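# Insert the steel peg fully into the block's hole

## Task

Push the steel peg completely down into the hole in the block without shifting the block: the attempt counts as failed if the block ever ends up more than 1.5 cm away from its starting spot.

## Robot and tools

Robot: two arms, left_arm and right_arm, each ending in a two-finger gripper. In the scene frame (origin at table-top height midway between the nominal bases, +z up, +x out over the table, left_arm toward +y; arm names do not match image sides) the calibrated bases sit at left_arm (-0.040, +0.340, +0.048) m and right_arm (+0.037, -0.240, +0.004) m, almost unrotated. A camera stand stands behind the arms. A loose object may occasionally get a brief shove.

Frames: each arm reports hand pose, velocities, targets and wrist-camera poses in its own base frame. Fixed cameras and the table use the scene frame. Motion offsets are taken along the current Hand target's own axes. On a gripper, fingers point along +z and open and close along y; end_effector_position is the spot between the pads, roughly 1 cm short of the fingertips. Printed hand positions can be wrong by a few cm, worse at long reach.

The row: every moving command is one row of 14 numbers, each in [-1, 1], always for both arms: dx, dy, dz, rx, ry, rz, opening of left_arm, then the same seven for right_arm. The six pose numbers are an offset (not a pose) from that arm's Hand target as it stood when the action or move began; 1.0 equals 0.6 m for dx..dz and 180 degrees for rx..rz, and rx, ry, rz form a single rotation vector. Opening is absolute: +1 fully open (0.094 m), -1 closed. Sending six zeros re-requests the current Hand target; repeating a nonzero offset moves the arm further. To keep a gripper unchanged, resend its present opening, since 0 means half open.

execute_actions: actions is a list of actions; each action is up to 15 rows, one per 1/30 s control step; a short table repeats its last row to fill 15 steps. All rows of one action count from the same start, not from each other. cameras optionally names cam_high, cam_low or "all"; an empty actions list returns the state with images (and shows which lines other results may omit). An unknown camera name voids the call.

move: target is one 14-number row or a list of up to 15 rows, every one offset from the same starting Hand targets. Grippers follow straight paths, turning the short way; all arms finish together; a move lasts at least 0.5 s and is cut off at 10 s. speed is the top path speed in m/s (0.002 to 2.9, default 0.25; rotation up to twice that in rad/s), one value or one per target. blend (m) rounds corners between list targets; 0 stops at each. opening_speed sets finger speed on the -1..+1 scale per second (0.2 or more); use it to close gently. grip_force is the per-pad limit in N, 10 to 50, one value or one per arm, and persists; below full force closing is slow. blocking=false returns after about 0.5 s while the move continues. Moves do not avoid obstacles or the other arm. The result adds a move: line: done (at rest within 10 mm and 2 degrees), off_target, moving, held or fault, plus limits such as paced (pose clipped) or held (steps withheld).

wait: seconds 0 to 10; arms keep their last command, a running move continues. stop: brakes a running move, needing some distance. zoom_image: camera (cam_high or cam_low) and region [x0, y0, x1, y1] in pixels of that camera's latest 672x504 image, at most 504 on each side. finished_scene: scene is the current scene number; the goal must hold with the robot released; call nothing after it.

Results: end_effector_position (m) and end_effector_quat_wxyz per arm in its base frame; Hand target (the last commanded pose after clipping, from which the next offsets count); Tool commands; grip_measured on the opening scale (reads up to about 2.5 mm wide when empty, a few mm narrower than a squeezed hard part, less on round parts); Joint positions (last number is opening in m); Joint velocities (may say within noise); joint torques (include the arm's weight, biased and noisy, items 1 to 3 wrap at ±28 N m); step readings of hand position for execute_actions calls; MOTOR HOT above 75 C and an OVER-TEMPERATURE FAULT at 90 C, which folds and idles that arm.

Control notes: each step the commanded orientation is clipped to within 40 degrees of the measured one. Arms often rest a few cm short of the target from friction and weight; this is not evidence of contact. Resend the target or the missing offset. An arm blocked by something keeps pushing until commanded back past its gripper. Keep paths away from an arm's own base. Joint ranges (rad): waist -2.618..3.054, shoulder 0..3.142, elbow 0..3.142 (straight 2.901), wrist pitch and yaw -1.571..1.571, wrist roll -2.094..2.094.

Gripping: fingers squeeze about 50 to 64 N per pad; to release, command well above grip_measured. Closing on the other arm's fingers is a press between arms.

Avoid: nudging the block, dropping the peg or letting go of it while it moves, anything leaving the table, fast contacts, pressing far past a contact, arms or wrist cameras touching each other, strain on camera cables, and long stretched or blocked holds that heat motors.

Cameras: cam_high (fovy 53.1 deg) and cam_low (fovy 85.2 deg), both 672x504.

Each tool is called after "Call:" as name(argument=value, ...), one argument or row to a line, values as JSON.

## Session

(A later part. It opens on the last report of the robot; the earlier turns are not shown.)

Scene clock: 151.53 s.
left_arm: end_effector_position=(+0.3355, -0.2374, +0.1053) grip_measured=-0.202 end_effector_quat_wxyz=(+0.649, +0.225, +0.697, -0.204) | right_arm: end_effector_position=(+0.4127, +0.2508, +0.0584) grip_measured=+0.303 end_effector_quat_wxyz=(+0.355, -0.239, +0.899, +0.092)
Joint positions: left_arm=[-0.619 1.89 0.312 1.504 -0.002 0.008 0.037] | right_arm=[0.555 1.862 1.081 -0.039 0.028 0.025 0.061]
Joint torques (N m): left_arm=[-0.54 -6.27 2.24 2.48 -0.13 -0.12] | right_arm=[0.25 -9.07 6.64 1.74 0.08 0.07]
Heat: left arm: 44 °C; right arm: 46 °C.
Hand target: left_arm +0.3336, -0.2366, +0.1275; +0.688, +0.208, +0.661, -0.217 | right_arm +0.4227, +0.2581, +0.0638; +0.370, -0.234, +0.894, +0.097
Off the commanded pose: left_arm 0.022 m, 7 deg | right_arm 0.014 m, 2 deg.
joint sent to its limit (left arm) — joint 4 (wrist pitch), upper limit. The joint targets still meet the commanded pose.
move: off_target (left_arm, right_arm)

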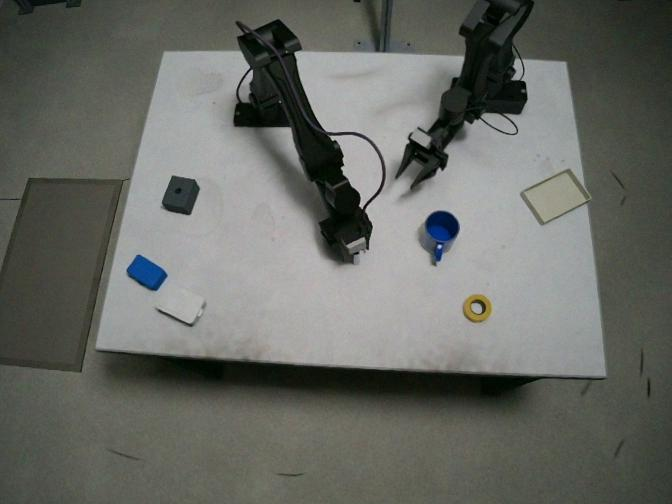

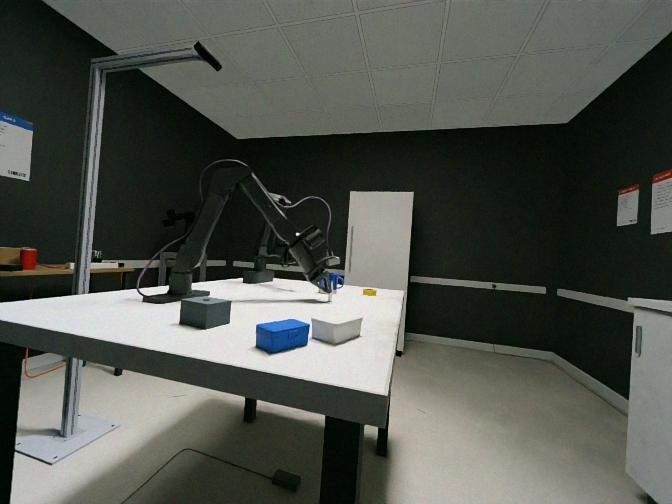

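Call:
move(
  target=[
    [0,0,0,0,0,0,-0.2,-0.031,0,-0.0117,0,0,0,0.3],
    [0,0,0,0,0,0,-0.2,-0.031,0,-0.0117,0,0,0,-1],
  ],
  speed=0.15,
  opening_speed=0.5,
  cameras=["all"],
)

Call:
zoom_image(
  camera="cam_low",
  region=[270, 230, 360, 310],
)

Scene clock: 159.33 s.
left_arm: end_effector_position=(+0.3355, -0.2374, +0.1053) grip_measured=-0.202 end_effector_quat_wxyz=(+0.649, +0.225, +0.697, -0.204) | right_arm: end_effector_position=(+0.4234, +0.2573, +0.0784) grip_measured=-0.681 end_effector_quat_wxyz=(+0.363, -0.238, +0.896, +0.094)
Joint positions: left_arm=[-0.619 1.89 0.312 1.504 -0.002 0.008 0.037] | right_arm=[0.555 1.862 1.158 -0.098 0.029 0.025 0.015]
Joint torques (N m): left_arm=[-0.55 -6.26 2.22 2.48 -0.13 -0.12] | right_arm=[0.16 -9.72 6.71 1.54 0.06 0.06]
Heat: left arm: 45 °C; right arm: 46 °C.
Hand target: left_arm +0.3336, -0.2366, +0.1275; +0.688, +0.208, +0.661, -0.217 | right_arm +0.4299, +0.2621, +0.0820; +0.370, -0.234, +0.894, +0.097
Off the commanded pose: left_arm 0.022 m, 7 deg | right_arm 0.009 m, 1 deg.
joint sent to its limit (left arm) — joint 4 (wrist pitch), upper limit. The joint targets still meet the commanded pose.
move: off_target (left_arm)

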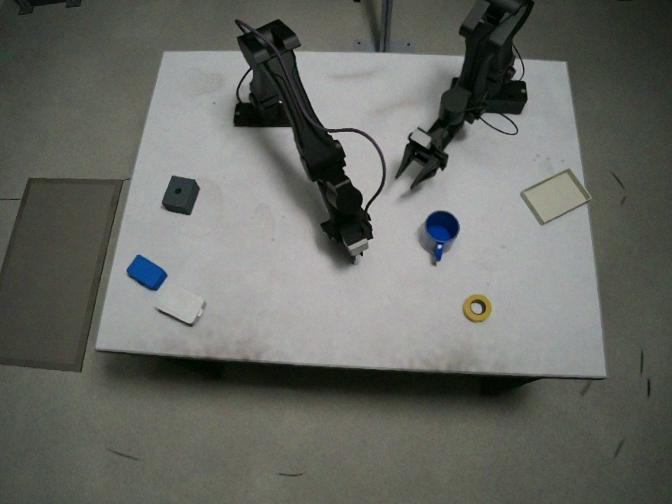

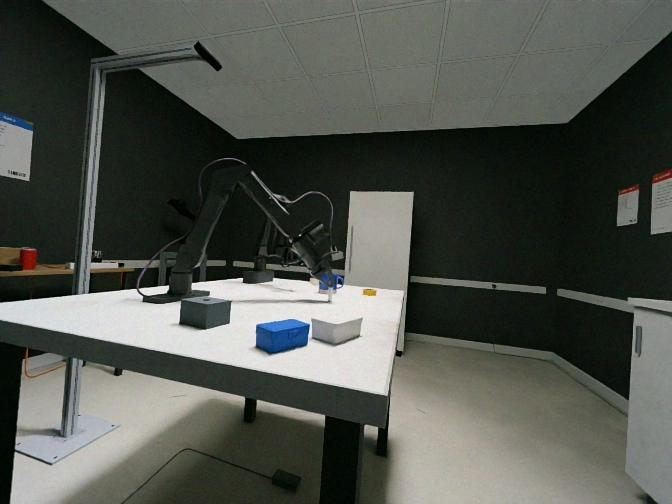

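Scaled by 5.600 from the camera's 672x504 image, which has a finer 960x720 frame.

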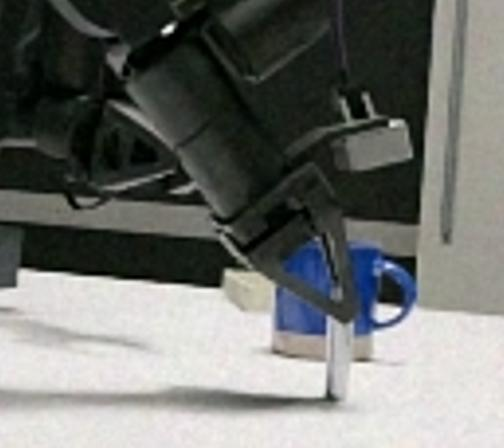

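Call:
move(
  target=[
    [0,0,0,0,0,0,-0.2,-0.118,0,-0.118,0,0,0,-1],
    [0,0,0,0,0,0,-0.2,0.3115,-0.5663,-0.5542,0.2644,0,0.2644,-1],
  ],
  speed=[0.25,0.45],
  blend=[0.03,0],
  cameras=["all"],
)

Call:
zoom_image(
  camera="cam_high",
  region=[140, 140, 240, 240],
)

Call:
zoom_image(
  camera="cam_low",
  region=[150, 230, 270, 350],
)

Scene clock: 168.63 s.
left_arm: end_effector_position=(+0.3355, -0.2374, +0.1053) grip_measured=-0.202 end_effector_quat_wxyz=(+0.649, +0.225, +0.697, -0.204) | right_arm: end_effector_position=(+0.2641, -0.2042, +0.1646) grip_measured=-0.681 end_effector_quat_wxyz=(+0.330, +0.307, +0.885, -0.115)
Joint positions: left_arm=[-0.619 1.89 0.312 1.504 -0.002 0.008 0.037] | right_arm=[-0.656 1.173 0.902 -0.586 0.009 0.009 0.015]
Joint torques (N m): left_arm=[-0.55 -6.27 2.25 2.47 -0.12 -0.12] | right_arm=[-0.47 -3.92 7.99 1.83 -0.05 -0.1]
Heat: left arm: 45 °C; right arm: 47 °C.
Hand target: left_arm +0.3336, -0.2366, +0.1275; +0.688, +0.208, +0.661, -0.217 | right_arm +0.2761, -0.2140, +0.1846; +0.361, +0.301, +0.874, -0.124
Off the commanded pose: left_arm 0.022 m, 7 deg | right_arm 0.025 m, 4 deg.
joint sent to its limit (left arm) — joint 4 (wrist pitch), upper limit. The joint targets still meet the commanded pose.
move: off_target (left_arm, right_arm)

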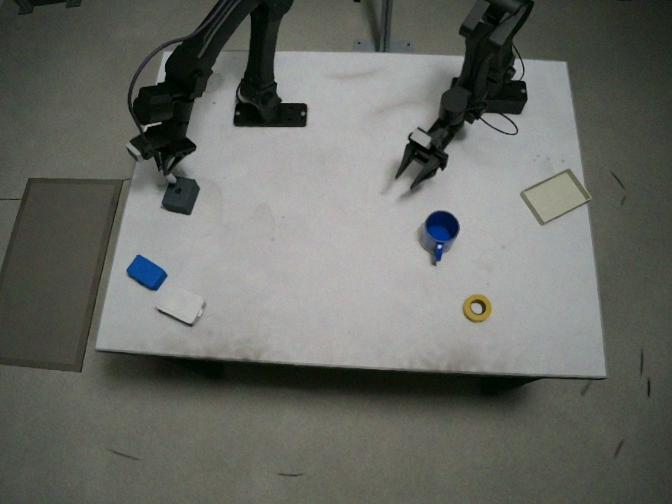

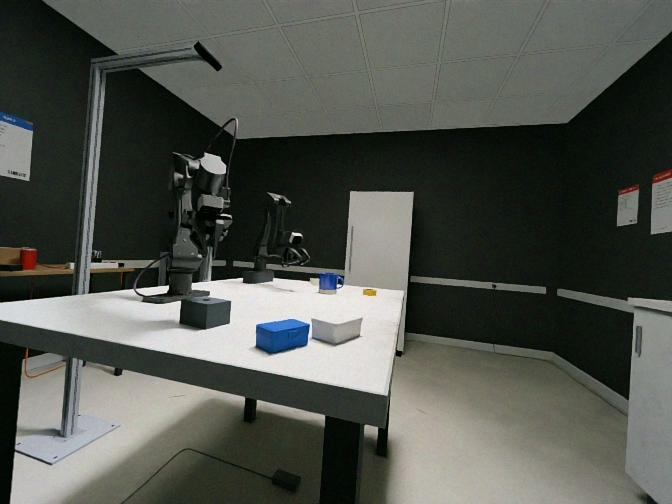

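Scaled by 5.040 from the camera's 672x504 image, which has a finer 960x720 frame.

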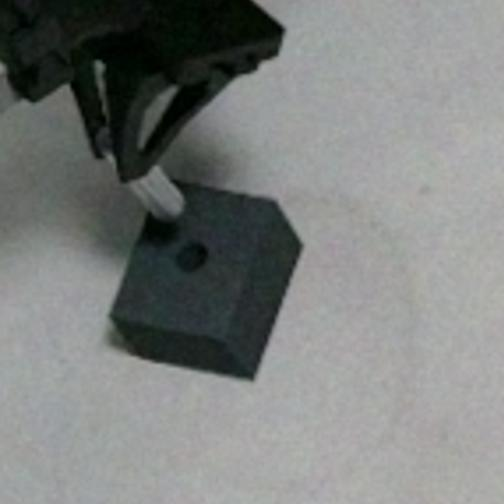

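Scaled by 4.200 from the camera's 672x504 image, which has a finer 960x720 frame.

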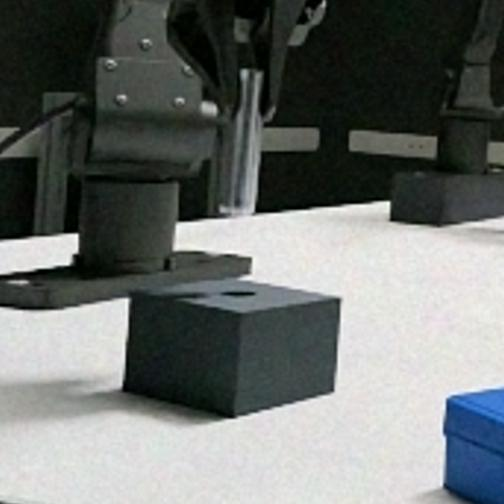

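Call:
move(
  target=[0,0,0,0,0,0,-0.2,0.0268,0.011,0.0252,0,-0.0167,0,-1],
  speed=0.1,
  cameras=["all"],
)

Call:
zoom_image(
  camera="cam_high",
  region=[150, 160, 210, 220],
)

Call:
zoom_image(
  camera="cam_low",
  region=[170, 250, 250, 330],
)

Scene clock: 176.17 s.
left_arm: end_effector_position=(+0.3355, -0.2374, +0.1053) grip_measured=-0.202 end_effector_quat_wxyz=(+0.649, +0.225, +0.697, -0.204) | right_arm: end_effector_position=(+0.2725, -0.2054, +0.1462) grip_measured=-0.681 end_effector_quat_wxyz=(+0.353, +0.300, +0.878, -0.123)
Joint positions: left_arm=[-0.619 1.89 0.312 1.504 -0.002 0.008 0.037] | right_arm=[-0.64 1.173 0.793 -0.425 0.017 0.012 0.015]
Joint torques (N m): left_arm=[-0.53 -6.28 2.22 2.48 -0.13 -0.12] | right_arm=[0.64 -6.75 5.46 1.95 0.09 0.08]
Heat: left arm: 46 °C; right arm: 48 °C.
Hand target: left_arm +0.3336, -0.2366, +0.1275; +0.688, +0.208, +0.661, -0.217 | right_arm +0.2796, -0.2085, +0.1626; +0.384, +0.297, +0.864, -0.132
Off the commanded pose: left_arm 0.022 m, 7 deg | right_arm 0.018 m, 4 deg.
joint sent to its limit (left arm) — joint 4 (wrist pitch), upper limit. The joint targets still meet the commanded pose.
move: off_target (left_arm, right_arm)

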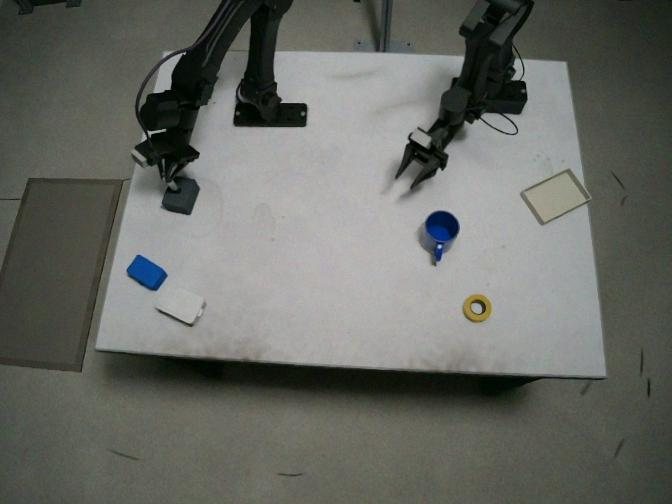

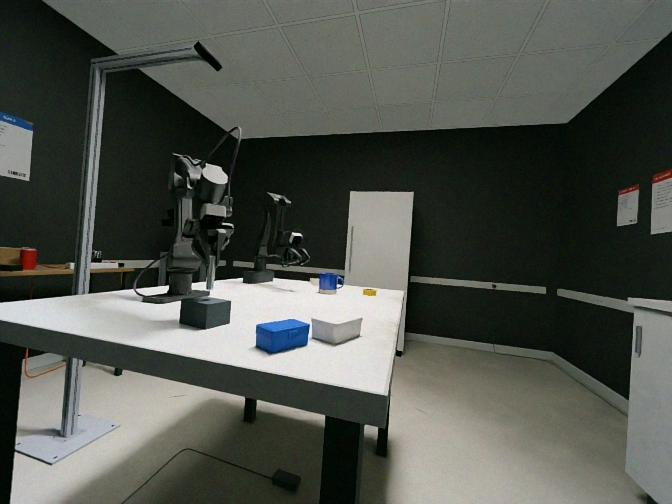

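Scaled by 8.400 from the camera's 672x504 image, which has a finer 960x720 frame.

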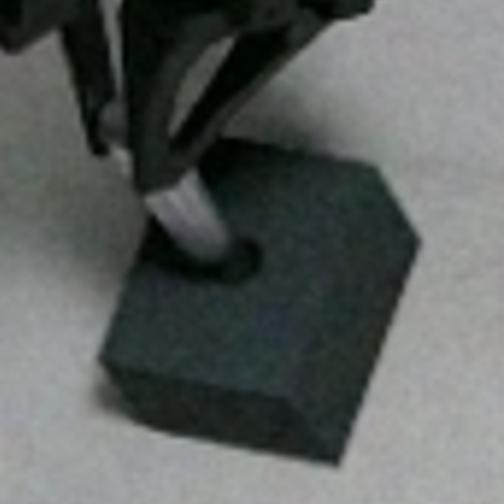

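Scaled by 6.300 from the camera's 672x504 image, which has a finer 960x720 frame.

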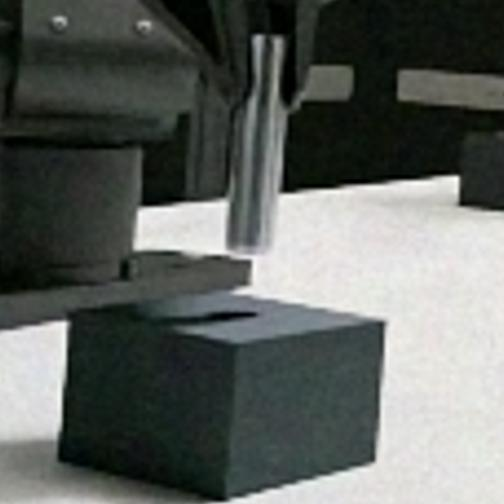

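Call:
move(
  target=[0,0,0,0,0,0,-0.2,0.016,-0.0065,0.0072,0,0,0,-1],
  speed=0.08,
  cameras=["all"],
)

Call:
zoom_image(
  camera="cam_high",
  region=[155, 165, 205, 215],
)

Call:
zoom_image(
  camera="cam_low",
  region=[170, 250, 250, 330],
)

Scene clock: 185.03 s.
left_arm: end_effector_position=(+0.3355, -0.2374, +0.1053) grip_measured=-0.202 end_effector_quat_wxyz=(+0.649, +0.225, +0.697, -0.204) | right_arm: end_effector_position=(+0.2699, -0.2035, +0.1340) grip_measured=-0.681 end_effector_quat_wxyz=(+0.350, +0.300, +0.879, -0.122)
Joint positions: left_arm=[-0.619 1.89 0.312 1.504 -0.002 0.008 0.037] | right_arm=[-0.64 1.173 0.749 -0.389 0.017 0.012 0.015]
Joint torques (N m): left_arm=[-0.54 -6.3 2.22 2.47 -0.12 -0.11] | right_arm=[-0.77 -7.58 5.35 1.94 -0.03 -0.04]
Heat: left arm: 46 °C; right arm: 47 °C.
Hand target: left_arm +0.3336, -0.2366, +0.1275; +0.688, +0.208, +0.661, -0.217 | right_arm +0.2746, -0.2095, +0.1526; +0.384, +0.297, +0.864, -0.132
Off the commanded pose: left_arm 0.022 m, 7 deg | right_arm 0.020 m, 4 deg.
joint sent to its limit (left arm) — joint 4 (wrist pitch), upper limit. The joint targets still meet the commanded pose.
move: off_target (left_arm, right_arm)

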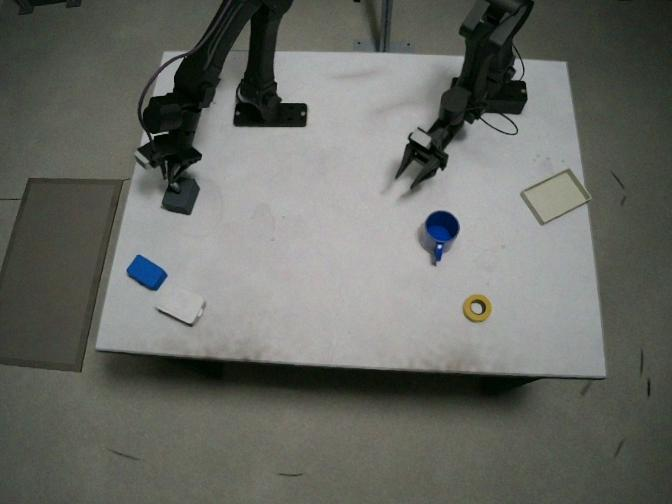

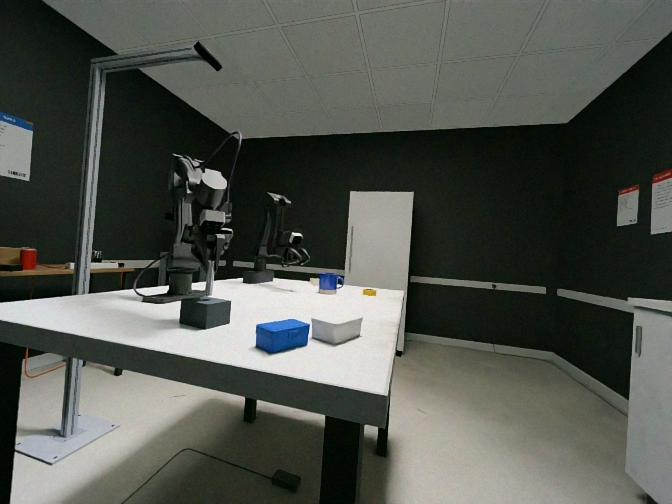

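Scaled by 10.080 from the camera's 672x504 image, which has a finer 960x720 frame.

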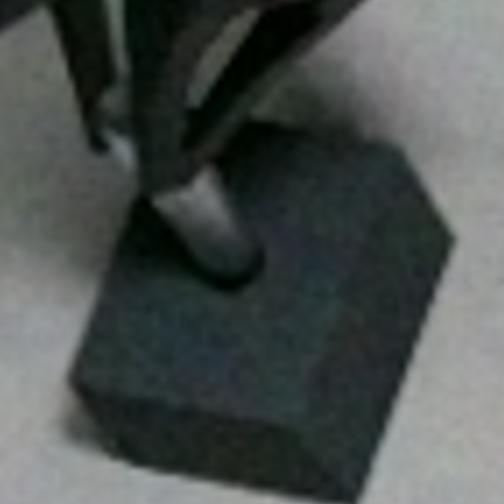

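Scaled by 6.300 from the camera's 672x504 image, which has a finer 960x720 frame.

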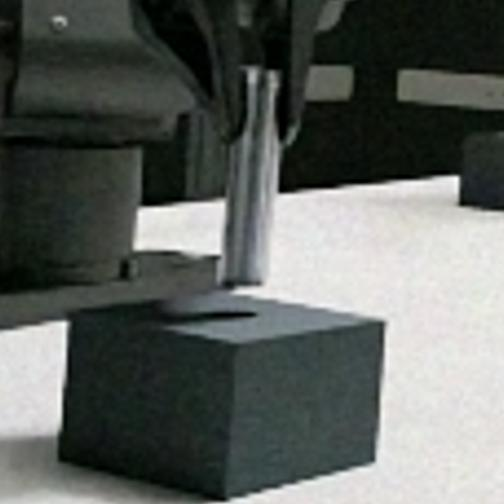

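Call:
move(
  target=[0,0,0,0,0,0,-0.2,0.013,-0.007,0.0105,0,0,0,-1],
  speed=0.06,
  cameras=["all"],
)

Call:
zoom_image(
  camera="cam_high",
  region=[155, 165, 205, 215],
)

Call:
zoom_image(
  camera="cam_low",
  region=[170, 250, 250, 330],
)

Scene clock: 190.77 s.
left_arm: end_effector_position=(+0.3355, -0.2374, +0.1053) grip_measured=-0.202 end_effector_quat_wxyz=(+0.649, +0.225, +0.697, -0.204) | right_arm: end_effector_position=(+0.2663, -0.2067, +0.1257) grip_measured=-0.681 end_effector_quat_wxyz=(+0.352, +0.304, +0.877, -0.122)
Joint positions: left_arm=[-0.619 1.89 0.312 1.504 -0.002 0.008 0.037] | right_arm=[-0.66 1.173 0.712 -0.347 0.005 0.004 0.015]
Joint torques (N m): left_arm=[-0.58 -6.3 2.22 2.48 -0.13 -0.11] | right_arm=[-0.68 -7.02 5.3 1.93 -0.08 -0.1]
Heat: left arm: 47 °C; right arm: 47 °C.
Hand target: left_arm +0.3336, -0.2366, +0.1275; +0.688, +0.208, +0.661, -0.217 | right_arm +0.2716, -0.2125, +0.1425; +0.384, +0.297, +0.864, -0.132
Off the commanded pose: left_arm 0.022 m, 7 deg | right_arm 0.019 m, 4 deg.
joint sent to its limit (left arm) — joint 4 (wrist pitch), upper limit. The joint targets still meet the commanded pose.
move: off_target (left_arm, right_arm)

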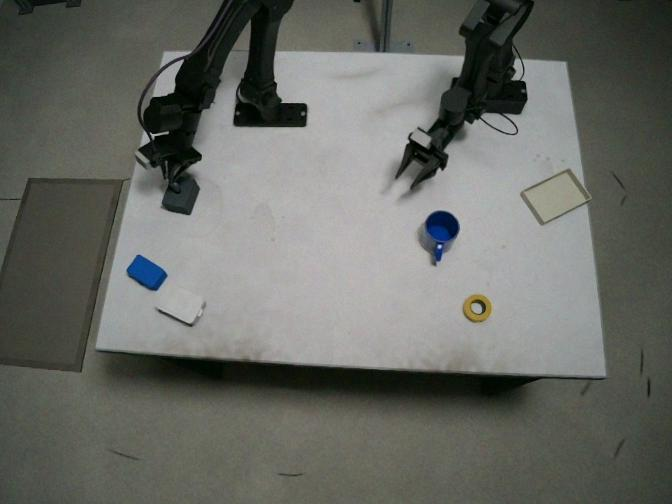

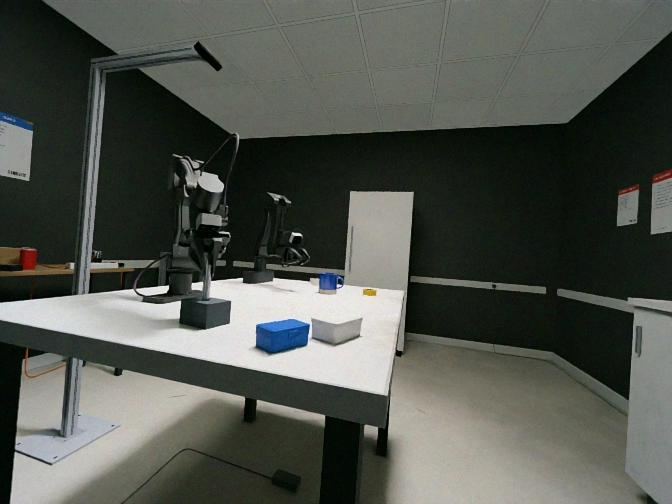

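Scaled by 10.080 from the camera's 672x504 image, which has a finer 960x720 frame.

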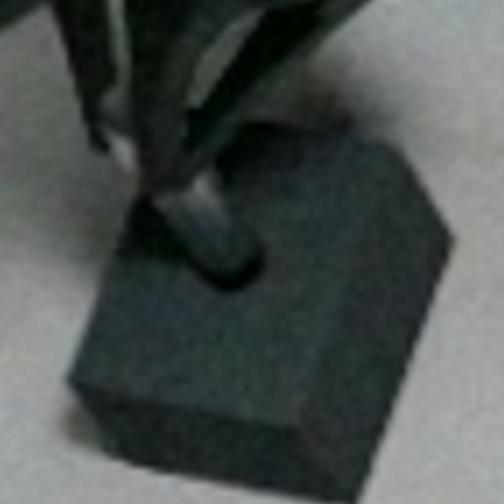

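Scaled by 6.300 from the camera's 672x504 image, which has a finer 960x720 frame.

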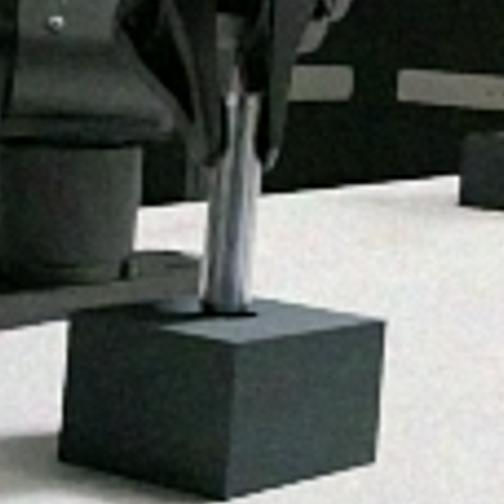

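Call:
move(
  target=[0,0,0,0,0,0,-0.2,0.008,0.0037,0.0062,0,0,0,-1],
  speed=0.06,
  cameras=["all"],
)

Call:
zoom_image(
  camera="cam_high",
  region=[155, 165, 205, 215],
)

Call:
zoom_image(
  camera="cam_low",
  region=[170, 250, 250, 330],
)

Scene clock: 194.27 s.
left_arm: end_effector_position=(+0.3355, -0.2374, +0.1053) grip_measured=-0.202 end_effector_quat_wxyz=(+0.649, +0.225, +0.697, -0.204) | right_arm: end_effector_position=(+0.2674, -0.2075, +0.1239) grip_measured=-0.681 end_effector_quat_wxyz=(+0.358, +0.303, +0.875, -0.124)
Joint positions: left_arm=[-0.619 1.89 0.312 1.504 -0.002 0.008 0.037] | right_arm=[-0.66 1.173 0.696 -0.317 0.004 0.004 0.015]
Joint torques (N m): left_arm=[-0.57 -6.31 2.24 2.47 -0.13 -0.12] | right_arm=[0.12 -6.49 4.93 1.94 0.01 -0.02]
Heat: left arm: 47 °C; right arm: 47 °C.
Hand target: left_arm +0.3336, -0.2366, +0.1275; +0.688, +0.208, +0.661, -0.217 | right_arm +0.2727, -0.2104, +0.1364; +0.384, +0.297, +0.864, -0.132
Off the commanded pose: left_arm 0.022 m, 7 deg | right_arm 0.014 m, 3 deg.
joint sent to its limit (left arm) — joint 4 (wrist pitch), upper limit. The joint targets still meet the commanded pose.
move: off_target (left_arm, right_arm)

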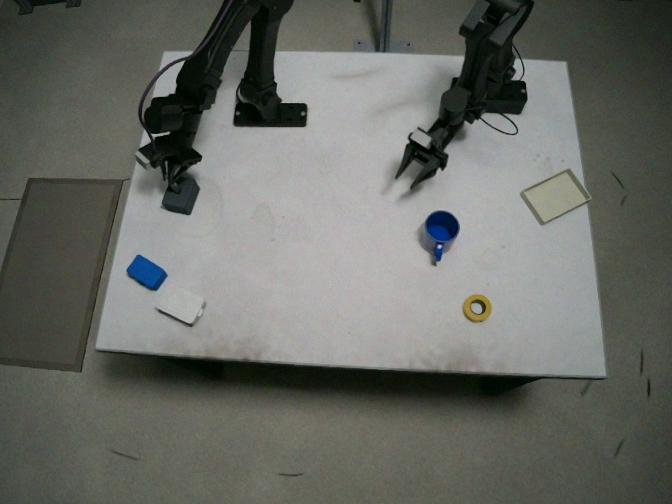

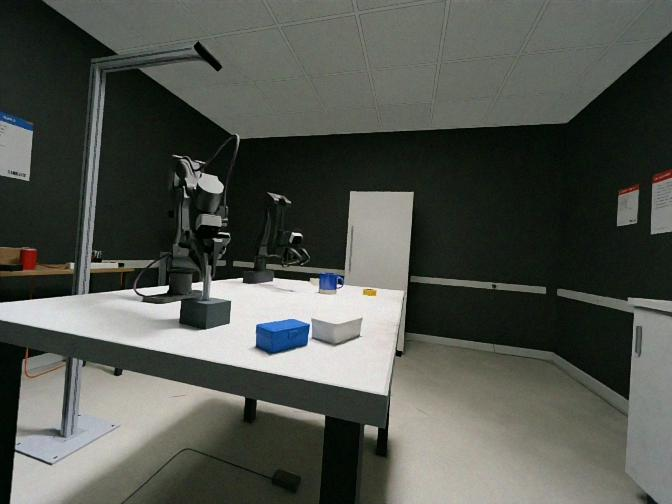

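Scaled by 10.080 from the camera's 672x504 image, which has a finer 960x720 frame.

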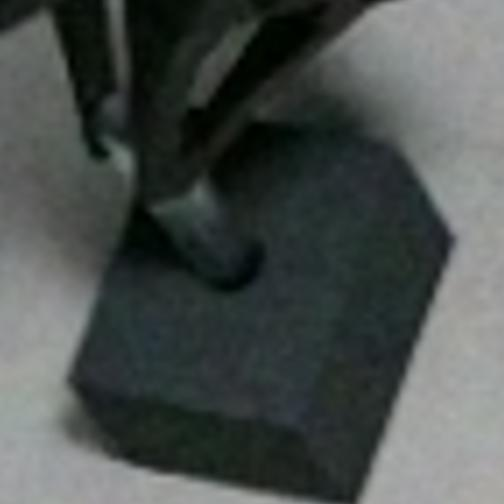

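Scaled by 6.300 from the camera's 672x504 image, which has a finer 960x720 frame.

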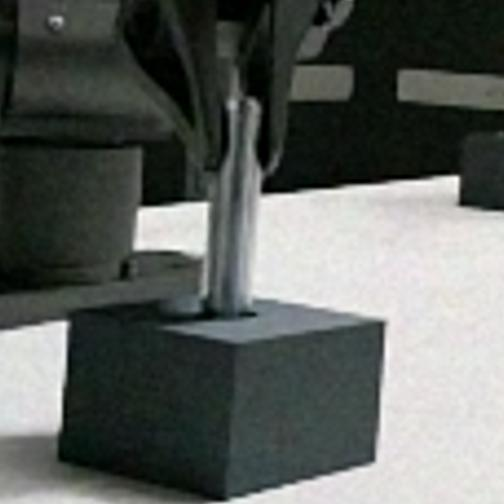

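Call:
move(
  target=[0,0,0,0,0,0,-0.2,0.0037,0.005,0.001,0,0,0,-1],
  speed=0.04,
  cameras=["all"],
)

Call:
zoom_image(
  camera="cam_high",
  region=[155, 165, 205, 215],
)

Call:
zoom_image(
  camera="cam_low",
  region=[170, 250, 250, 330],
)

Scene clock: 198.57 s.
left_arm: end_effector_position=(+0.3355, -0.2374, +0.1053) grip_measured=-0.202 end_effector_quat_wxyz=(+0.649, +0.225, +0.697, -0.204) | right_arm: end_effector_position=(+0.2691, -0.2069, +0.1238) grip_measured=-0.681 end_effector_quat_wxyz=(+0.361, +0.300, +0.874, -0.126)
Joint positions: left_arm=[-0.619 1.89 0.312 1.504 -0.002 0.008 0.037] | right_arm=[-0.653 1.172 0.688 -0.302 0.01 0.004 0.015]
Joint torques (N m): left_arm=[-0.55 -6.28 2.25 2.47 -0.12 -0.11] | right_arm=[0.66 -6.58 4.77 1.88 0.07 0.07]
Heat: left arm: 47 °C; right arm: 46 °C.
Hand target: left_arm +0.3336, -0.2366, +0.1275; +0.688, +0.208, +0.661, -0.217 | right_arm +0.2737, -0.2074, +0.1345; +0.384, +0.297, +0.864, -0.132
Off the commanded pose: left_arm 0.022 m, 7 deg | right_arm 0.012 m, 3 deg.
joint sent to its limit (left arm) — joint 4 (wrist pitch), upper limit. The joint targets still meet the commanded pose.
move: off_target (left_arm, right_arm)

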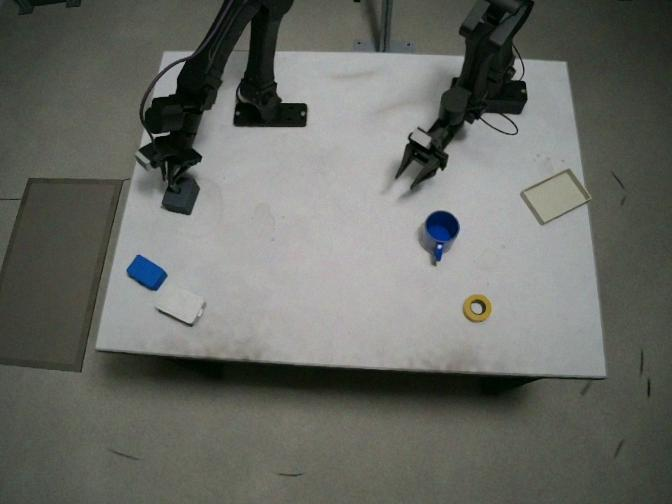

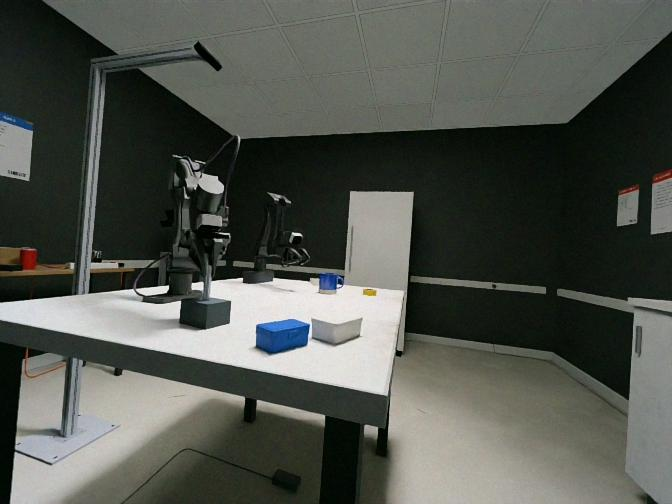

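Scaled by 10.080 from the camera's 672x504 image, which has a finer 960x720 frame.

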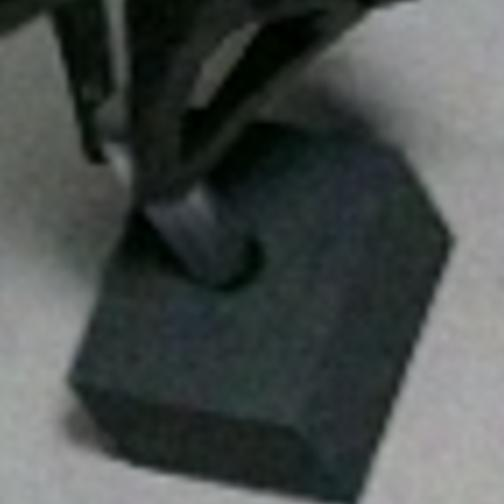

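Scaled by 6.300 from the camera's 672x504 image, which has a finer 960x720 frame.

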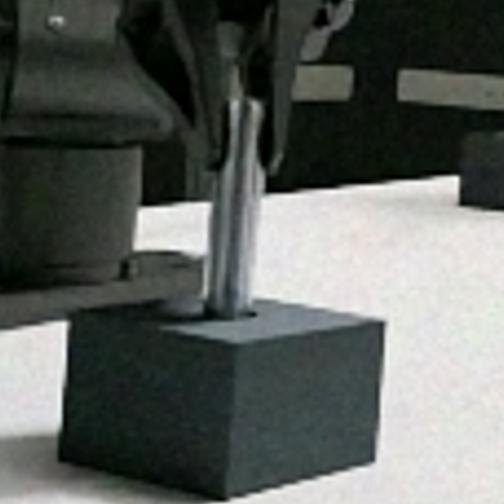

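Call:
move(
  target=[
    [0,0,0,0,0,0,-0.2,-0.0074,0,-0.0067,0,0,0,-1],
    [0,0,0,0,0,0,-0.2,-0.0062,0.005,-0.008,0,0,0,-1],
    [0,0,0,0,0,0,-0.2,0.005,0.005,0.002,0,0,0,-1],
  ],
  speed=0.04,
  cameras=["all"],
)

Call:
zoom_image(
  camera="cam_high",
  region=[155, 165, 205, 215],
)

Call:
zoom_image(
  camera="cam_low",
  region=[170, 250, 250, 330],
)

Scene clock: 204.80 s.
left_arm: end_effector_position=(+0.3355, -0.2374, +0.1053) grip_measured=-0.202 end_effector_quat_wxyz=(+0.649, +0.225, +0.697, -0.204) | right_arm: end_effector_position=(+0.2690, -0.2036, +0.1192) grip_measured=-0.681 end_effector_quat_wxyz=(+0.360, +0.299, +0.875, -0.128)
Joint positions: left_arm=[-0.619 1.89 0.312 1.504 -0.002 0.008 0.037] | right_arm=[-0.639 1.17 0.67 -0.288 0.023 0.012 0.015]
Joint torques (N m): left_arm=[-0.57 -6.28 2.24 2.47 -0.12 -0.11] | right_arm=[0.66 -6.46 5.11 1.84 0.05 0.08]
Heat: left arm: 47 °C; right arm: 46 °C.
Hand target: left_arm +0.3336, -0.2366, +0.1275; +0.688, +0.208, +0.661, -0.217 | right_arm +0.2746, -0.2044, +0.1314; +0.384, +0.297, +0.864, -0.132
Off the commanded pose: left_arm 0.022 m, 7 deg | right_arm 0.014 m, 3 deg.
joint sent to its limit (left arm) — joint 4 (wrist pitch), upper limit. The joint targets still meet the commanded pose.
move: off_target (left_arm, right_arm)

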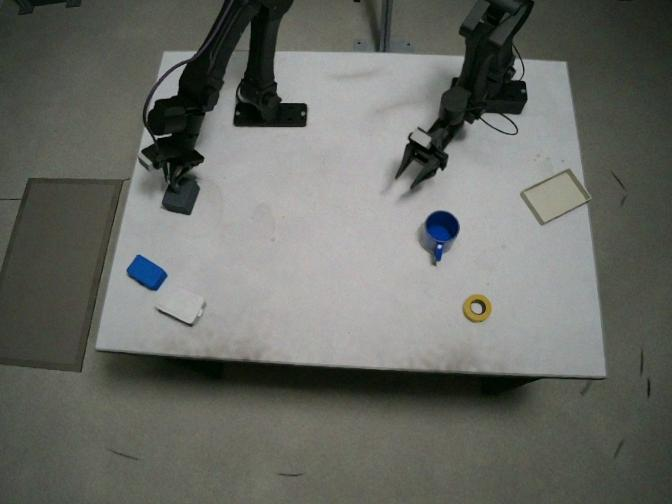

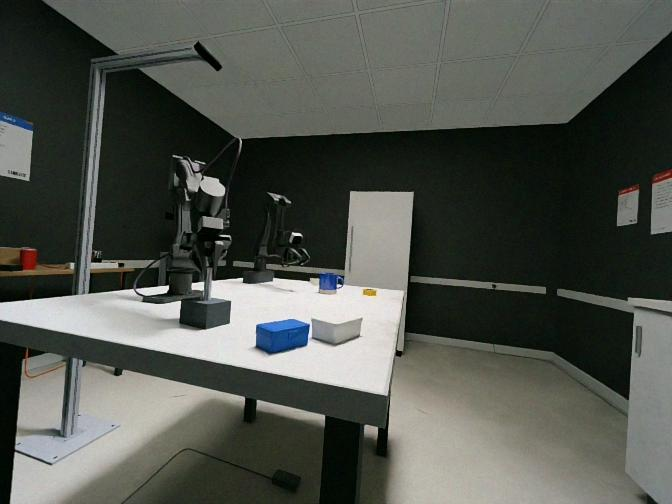

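Scaled by 10.080 from the camera's 672x504 image, which has a finer 960x720 frame.

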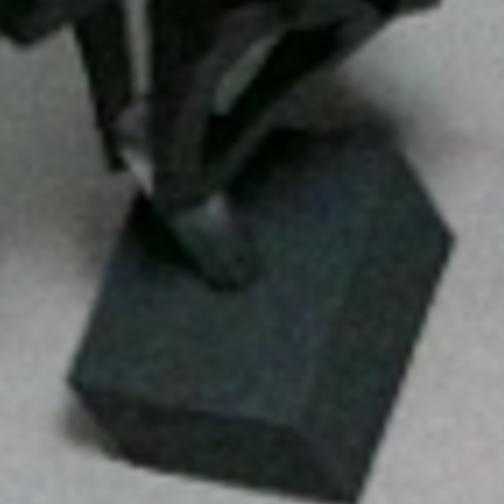

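Scaled by 6.300 from the camera's 672x504 image, which has a finer 960x720 frame.

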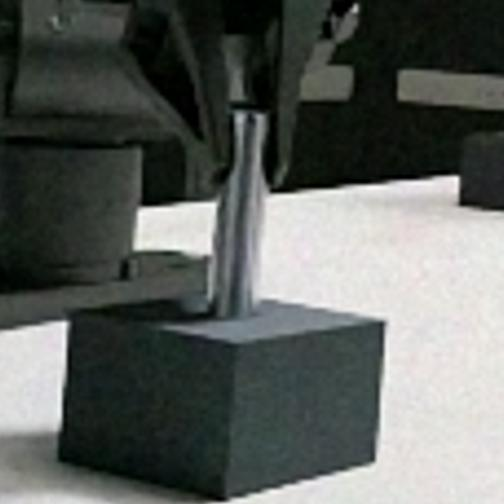

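Call:
move(
  target=[0,0,0,0,0,0,-0.2,0.0186,0,0.0167,0,0,0,-1],
  speed=0.05,
  cameras=["all"],
)

Call:
zoom_image(
  camera="cam_high",
  region=[155, 165, 205, 215],
)

Call:
zoom_image(
  camera="cam_low",
  region=[170, 250, 250, 330],
)

Scene clock: 208.40 s.
left_arm: end_effector_position=(+0.3355, -0.2374, +0.1053) grip_measured=-0.202 end_effector_quat_wxyz=(+0.649, +0.225, +0.697, -0.204) | right_arm: end_effector_position=(+0.2688, -0.2035, +0.1104) grip_measured=-0.681 end_effector_quat_wxyz=(+0.368, +0.299, +0.871, -0.130)
Joint positions: left_arm=[-0.619 1.89 0.312 1.504 -0.002 0.008 0.037] | right_arm=[-0.639 1.17 0.619 -0.219 0.023 0.012 0.015]
Joint torques (N m): left_arm=[-0.54 -6.28 2.25 2.48 -0.12 -0.12] | right_arm=[0.66 -4.45 5.04 1.88 0.04 0.07]
Heat: left arm: 48 °C; right arm: 46 °C.
Hand target: left_arm +0.3336, -0.2366, +0.1275; +0.688, +0.208, +0.661, -0.217 | right_arm +0.2746, -0.2043, +0.1165; +0.384, +0.297, +0.864, -0.132
Off the commanded pose: left_arm 0.022 m, 7 deg | right_arm 0.008 m, 2 deg.
joint sent to its limit (left arm) — joint 4 (wrist pitch), upper limit. The joint targets still meet the commanded pose.
move: off_target (left_arm)

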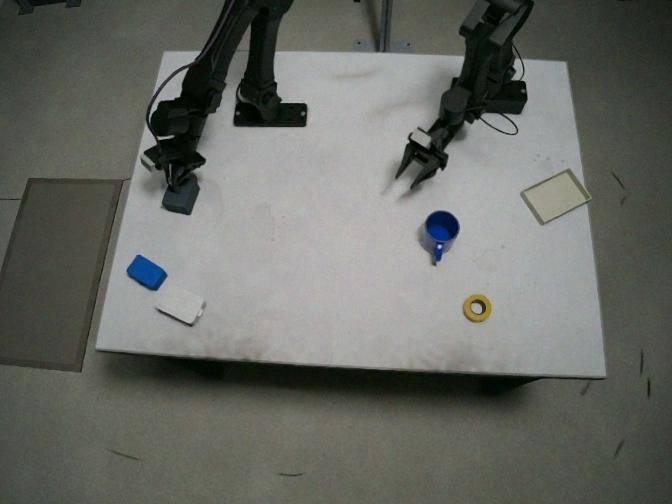

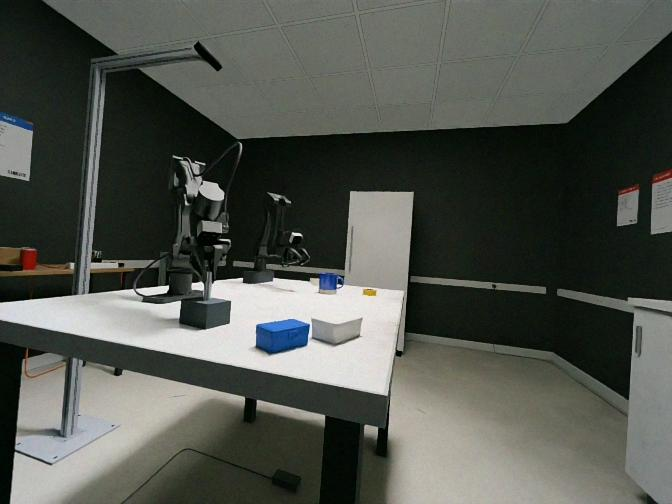

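Scaled by 10.080 from the camera's 672x504 image, which has a finer 960x720 frame.

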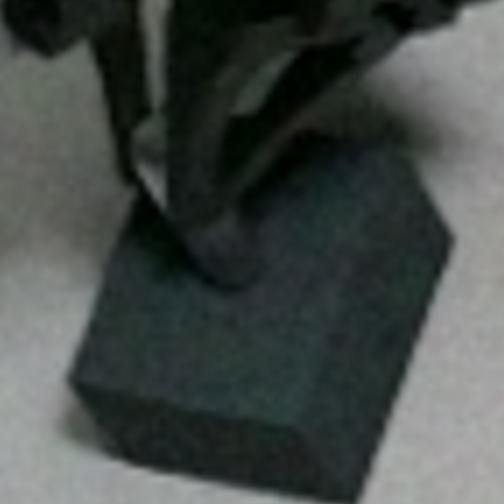

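Scaled by 6.300 from the camera's 672x504 image, which has a finer 960x720 frame.

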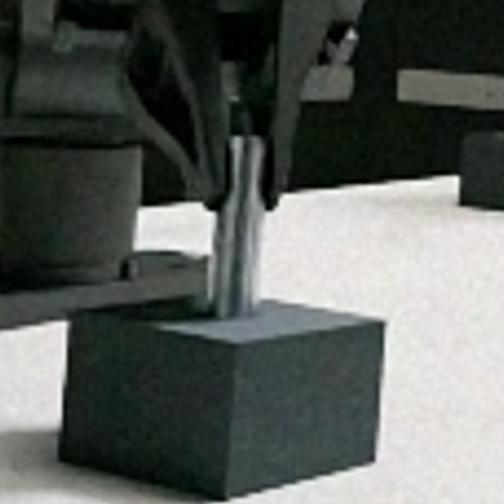

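Call:
move(
  target=[0,0,0,0,0,0,-0.2,0.0186,0,0.0167,0,0.010,0,-1],
  speed=0.05,
)

Call:
move(
  target=[0,0,0,0,0,0,-0.2,0.0186,0,0.0167,0,0,0,-1],
  speed=0.05,
  cameras=["all"],
)

Call:
zoom_image(
  camera="cam_low",
  region=[170, 250, 250, 330],
)

Scene clock: 213.40 s.
left_arm: end_effector_position=(+0.3355, -0.2374, +0.1053) grip_measured=-0.202 end_effector_quat_wxyz=(+0.649, +0.225, +0.697, -0.204) | right_arm: end_effector_position=(+0.2697, -0.2044, +0.1004) grip_measured=-0.681 end_effector_quat_wxyz=(+0.362, +0.299, +0.873, -0.129)
Joint positions: left_arm=[-0.619 1.89 0.312 1.504 -0.002 0.008 0.037] | right_arm=[-0.639 1.199 0.605 -0.189 0.024 0.012 0.015]
Joint torques (N m): left_arm=[-0.57 -6.32 2.25 2.48 -0.12 -0.12] | right_arm=[0.62 -3.58 4.93 1.8 0.02 0.09]
Heat: left arm: 48 °C; right arm: 46 °C.
Hand target: left_arm +0.3336, -0.2366, +0.1275; +0.688, +0.208, +0.661, -0.217 | right_arm +0.2746, -0.2043, +0.1014; +0.371, +0.299, +0.870, -0.127
Off the commanded pose: left_arm 0.022 m, 7 deg | right_arm 0.005 m, 1 deg.
joint sent to its limit (left arm) — joint 4 (wrist pitch), upper limit. The joint targets still meet the commanded pose.
move: off_target (left_arm)

Scene clock: 214.23 s.
left_arm: end_effector_position=(+0.3355, -0.2374, +0.1053) grip_measured=-0.202 end_effector_quat_wxyz=(+0.649, +0.225, +0.697, -0.204) | right_arm: end_effector_position=(+0.2702, -0.2049, +0.0897) grip_measured=-0.681 end_effector_quat_wxyz=(+0.367, +0.300, +0.871, -0.130)
Joint positions: left_arm=[-0.619 1.89 0.312 1.504 -0.002 0.008 0.037] | right_arm=[-0.639 1.218 0.562 -0.116 0.025 0.015 0.015]
Joint torques (N m): left_arm=[-0.57 -6.28 2.22 2.47 -0.12 -0.12] | right_arm=[0.65 -2.84 4.51 1.85 0.02 0.05]
Heat: left arm: 48 °C; right arm: 46 °C.
Hand target: left_arm +0.3336, -0.2366, +0.1275; +0.688, +0.208, +0.661, -0.217 | right_arm +0.2741, -0.2040, +0.0864; +0.371, +0.299, +0.870, -0.127
Off the commanded pose: left_arm 0.022 m, 7 deg | right_arm 0.005 m, 1 deg.
joint sent to its limit (left arm) — joint 4 (wrist pitch), upper limit. The joint targets still meet the commanded pose.
move: off_target (left_arm)

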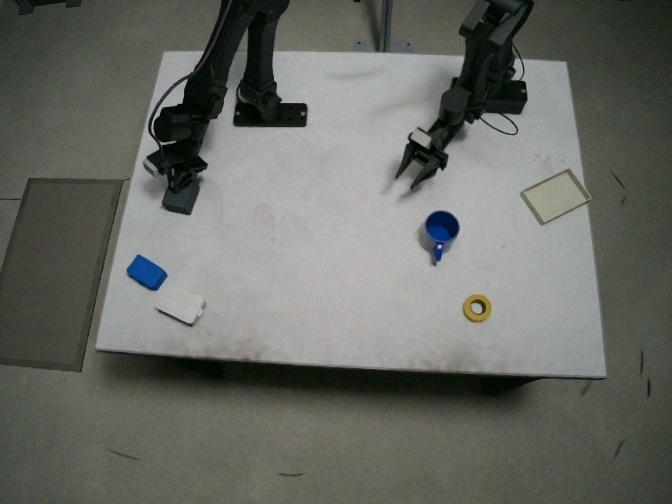

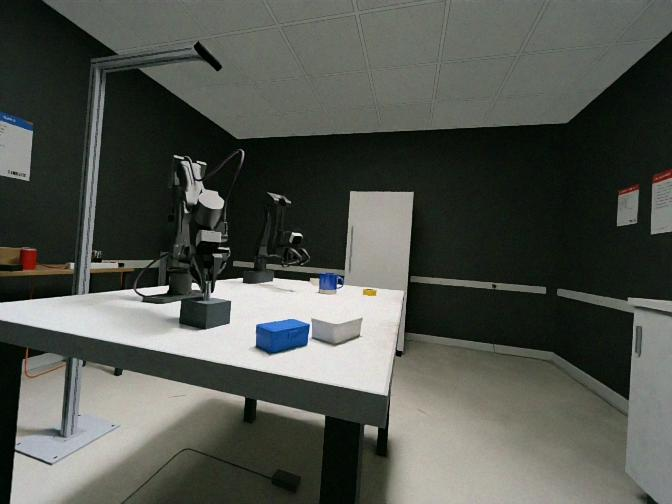

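Scaled by 6.300 from the camera's 672x504 image, which has a finer 960x720 frame.

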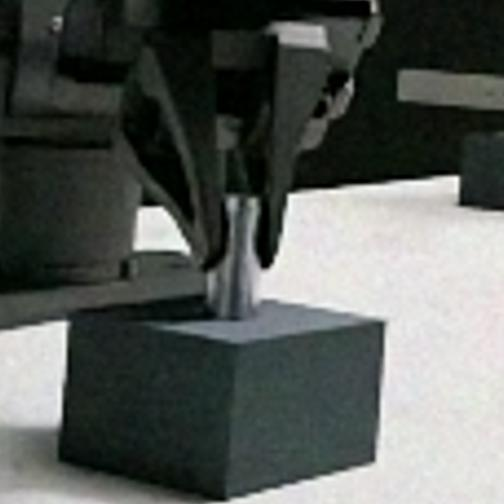

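Call:
move(
  target=[0,0,0,0,0,0,-0.2,0.0186,0,0.0167,0,0,0,-1],
  speed=0.05,
  cameras=["all"],
)

Call:
zoom_image(
  camera="cam_low",
  region=[170, 250, 250, 330],
)

Scene clock: 217.37 s.
left_arm: end_effector_position=(+0.3355, -0.2374, +0.1053) grip_measured=-0.202 end_effector_quat_wxyz=(+0.649, +0.225, +0.697, -0.204) | right_arm: end_effector_position=(+0.2709, -0.2057, +0.0760) grip_measured=-0.681 end_effector_quat_wxyz=(+0.369, +0.301, +0.869, -0.131)
Joint positions: left_arm=[-0.619 1.89 0.312 1.504 -0.002 0.008 0.037] | right_arm=[-0.639 1.253 0.518 -0.031 0.025 0.018 0.015]
Joint torques (N m): left_arm=[-0.57 -6.31 2.22 2.48 -0.13 -0.11] | right_arm=[0.65 -2.92 4.29 1.79 0.01 0.03]
Heat: left arm: 48 °C; right arm: 46 °C.
Hand target: left_arm +0.3336, -0.2366, +0.1275; +0.688, +0.208, +0.661, -0.217 | right_arm +0.2738, -0.2037, +0.0714; +0.371, +0.299, +0.870, -0.127
Off the commanded pose: left_arm 0.022 m, 7 deg | right_arm 0.006 m, 0 deg.
joint sent to its limit (left arm) — joint 4 (wrist pitch), upper limit. The joint targets still meet the commanded pose.
move: off_target (left_arm)

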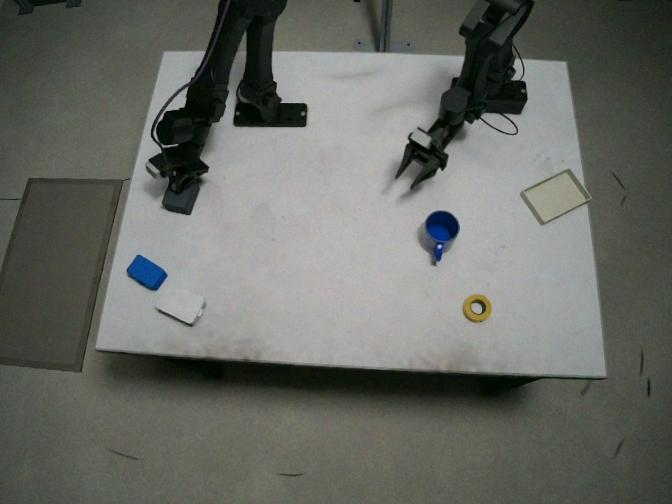

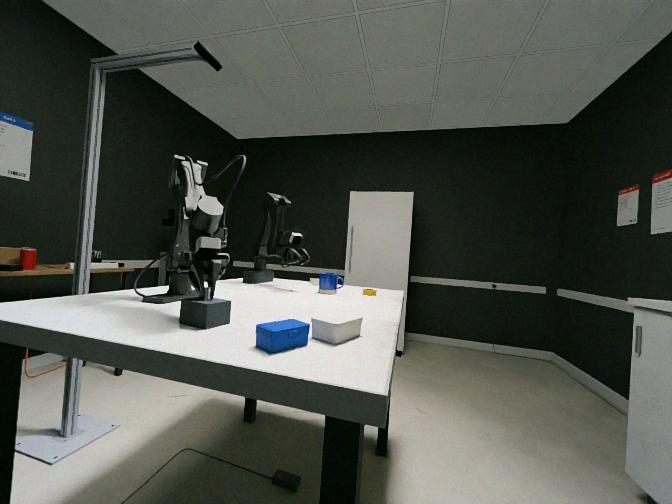

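Scaled by 6.300 from the camera's 672x504 image, which has a finer 960x720 frame.

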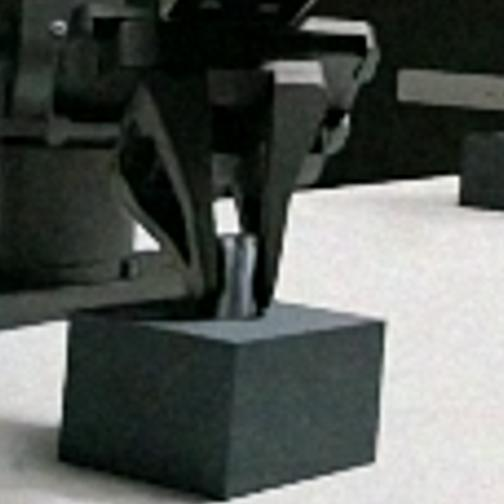

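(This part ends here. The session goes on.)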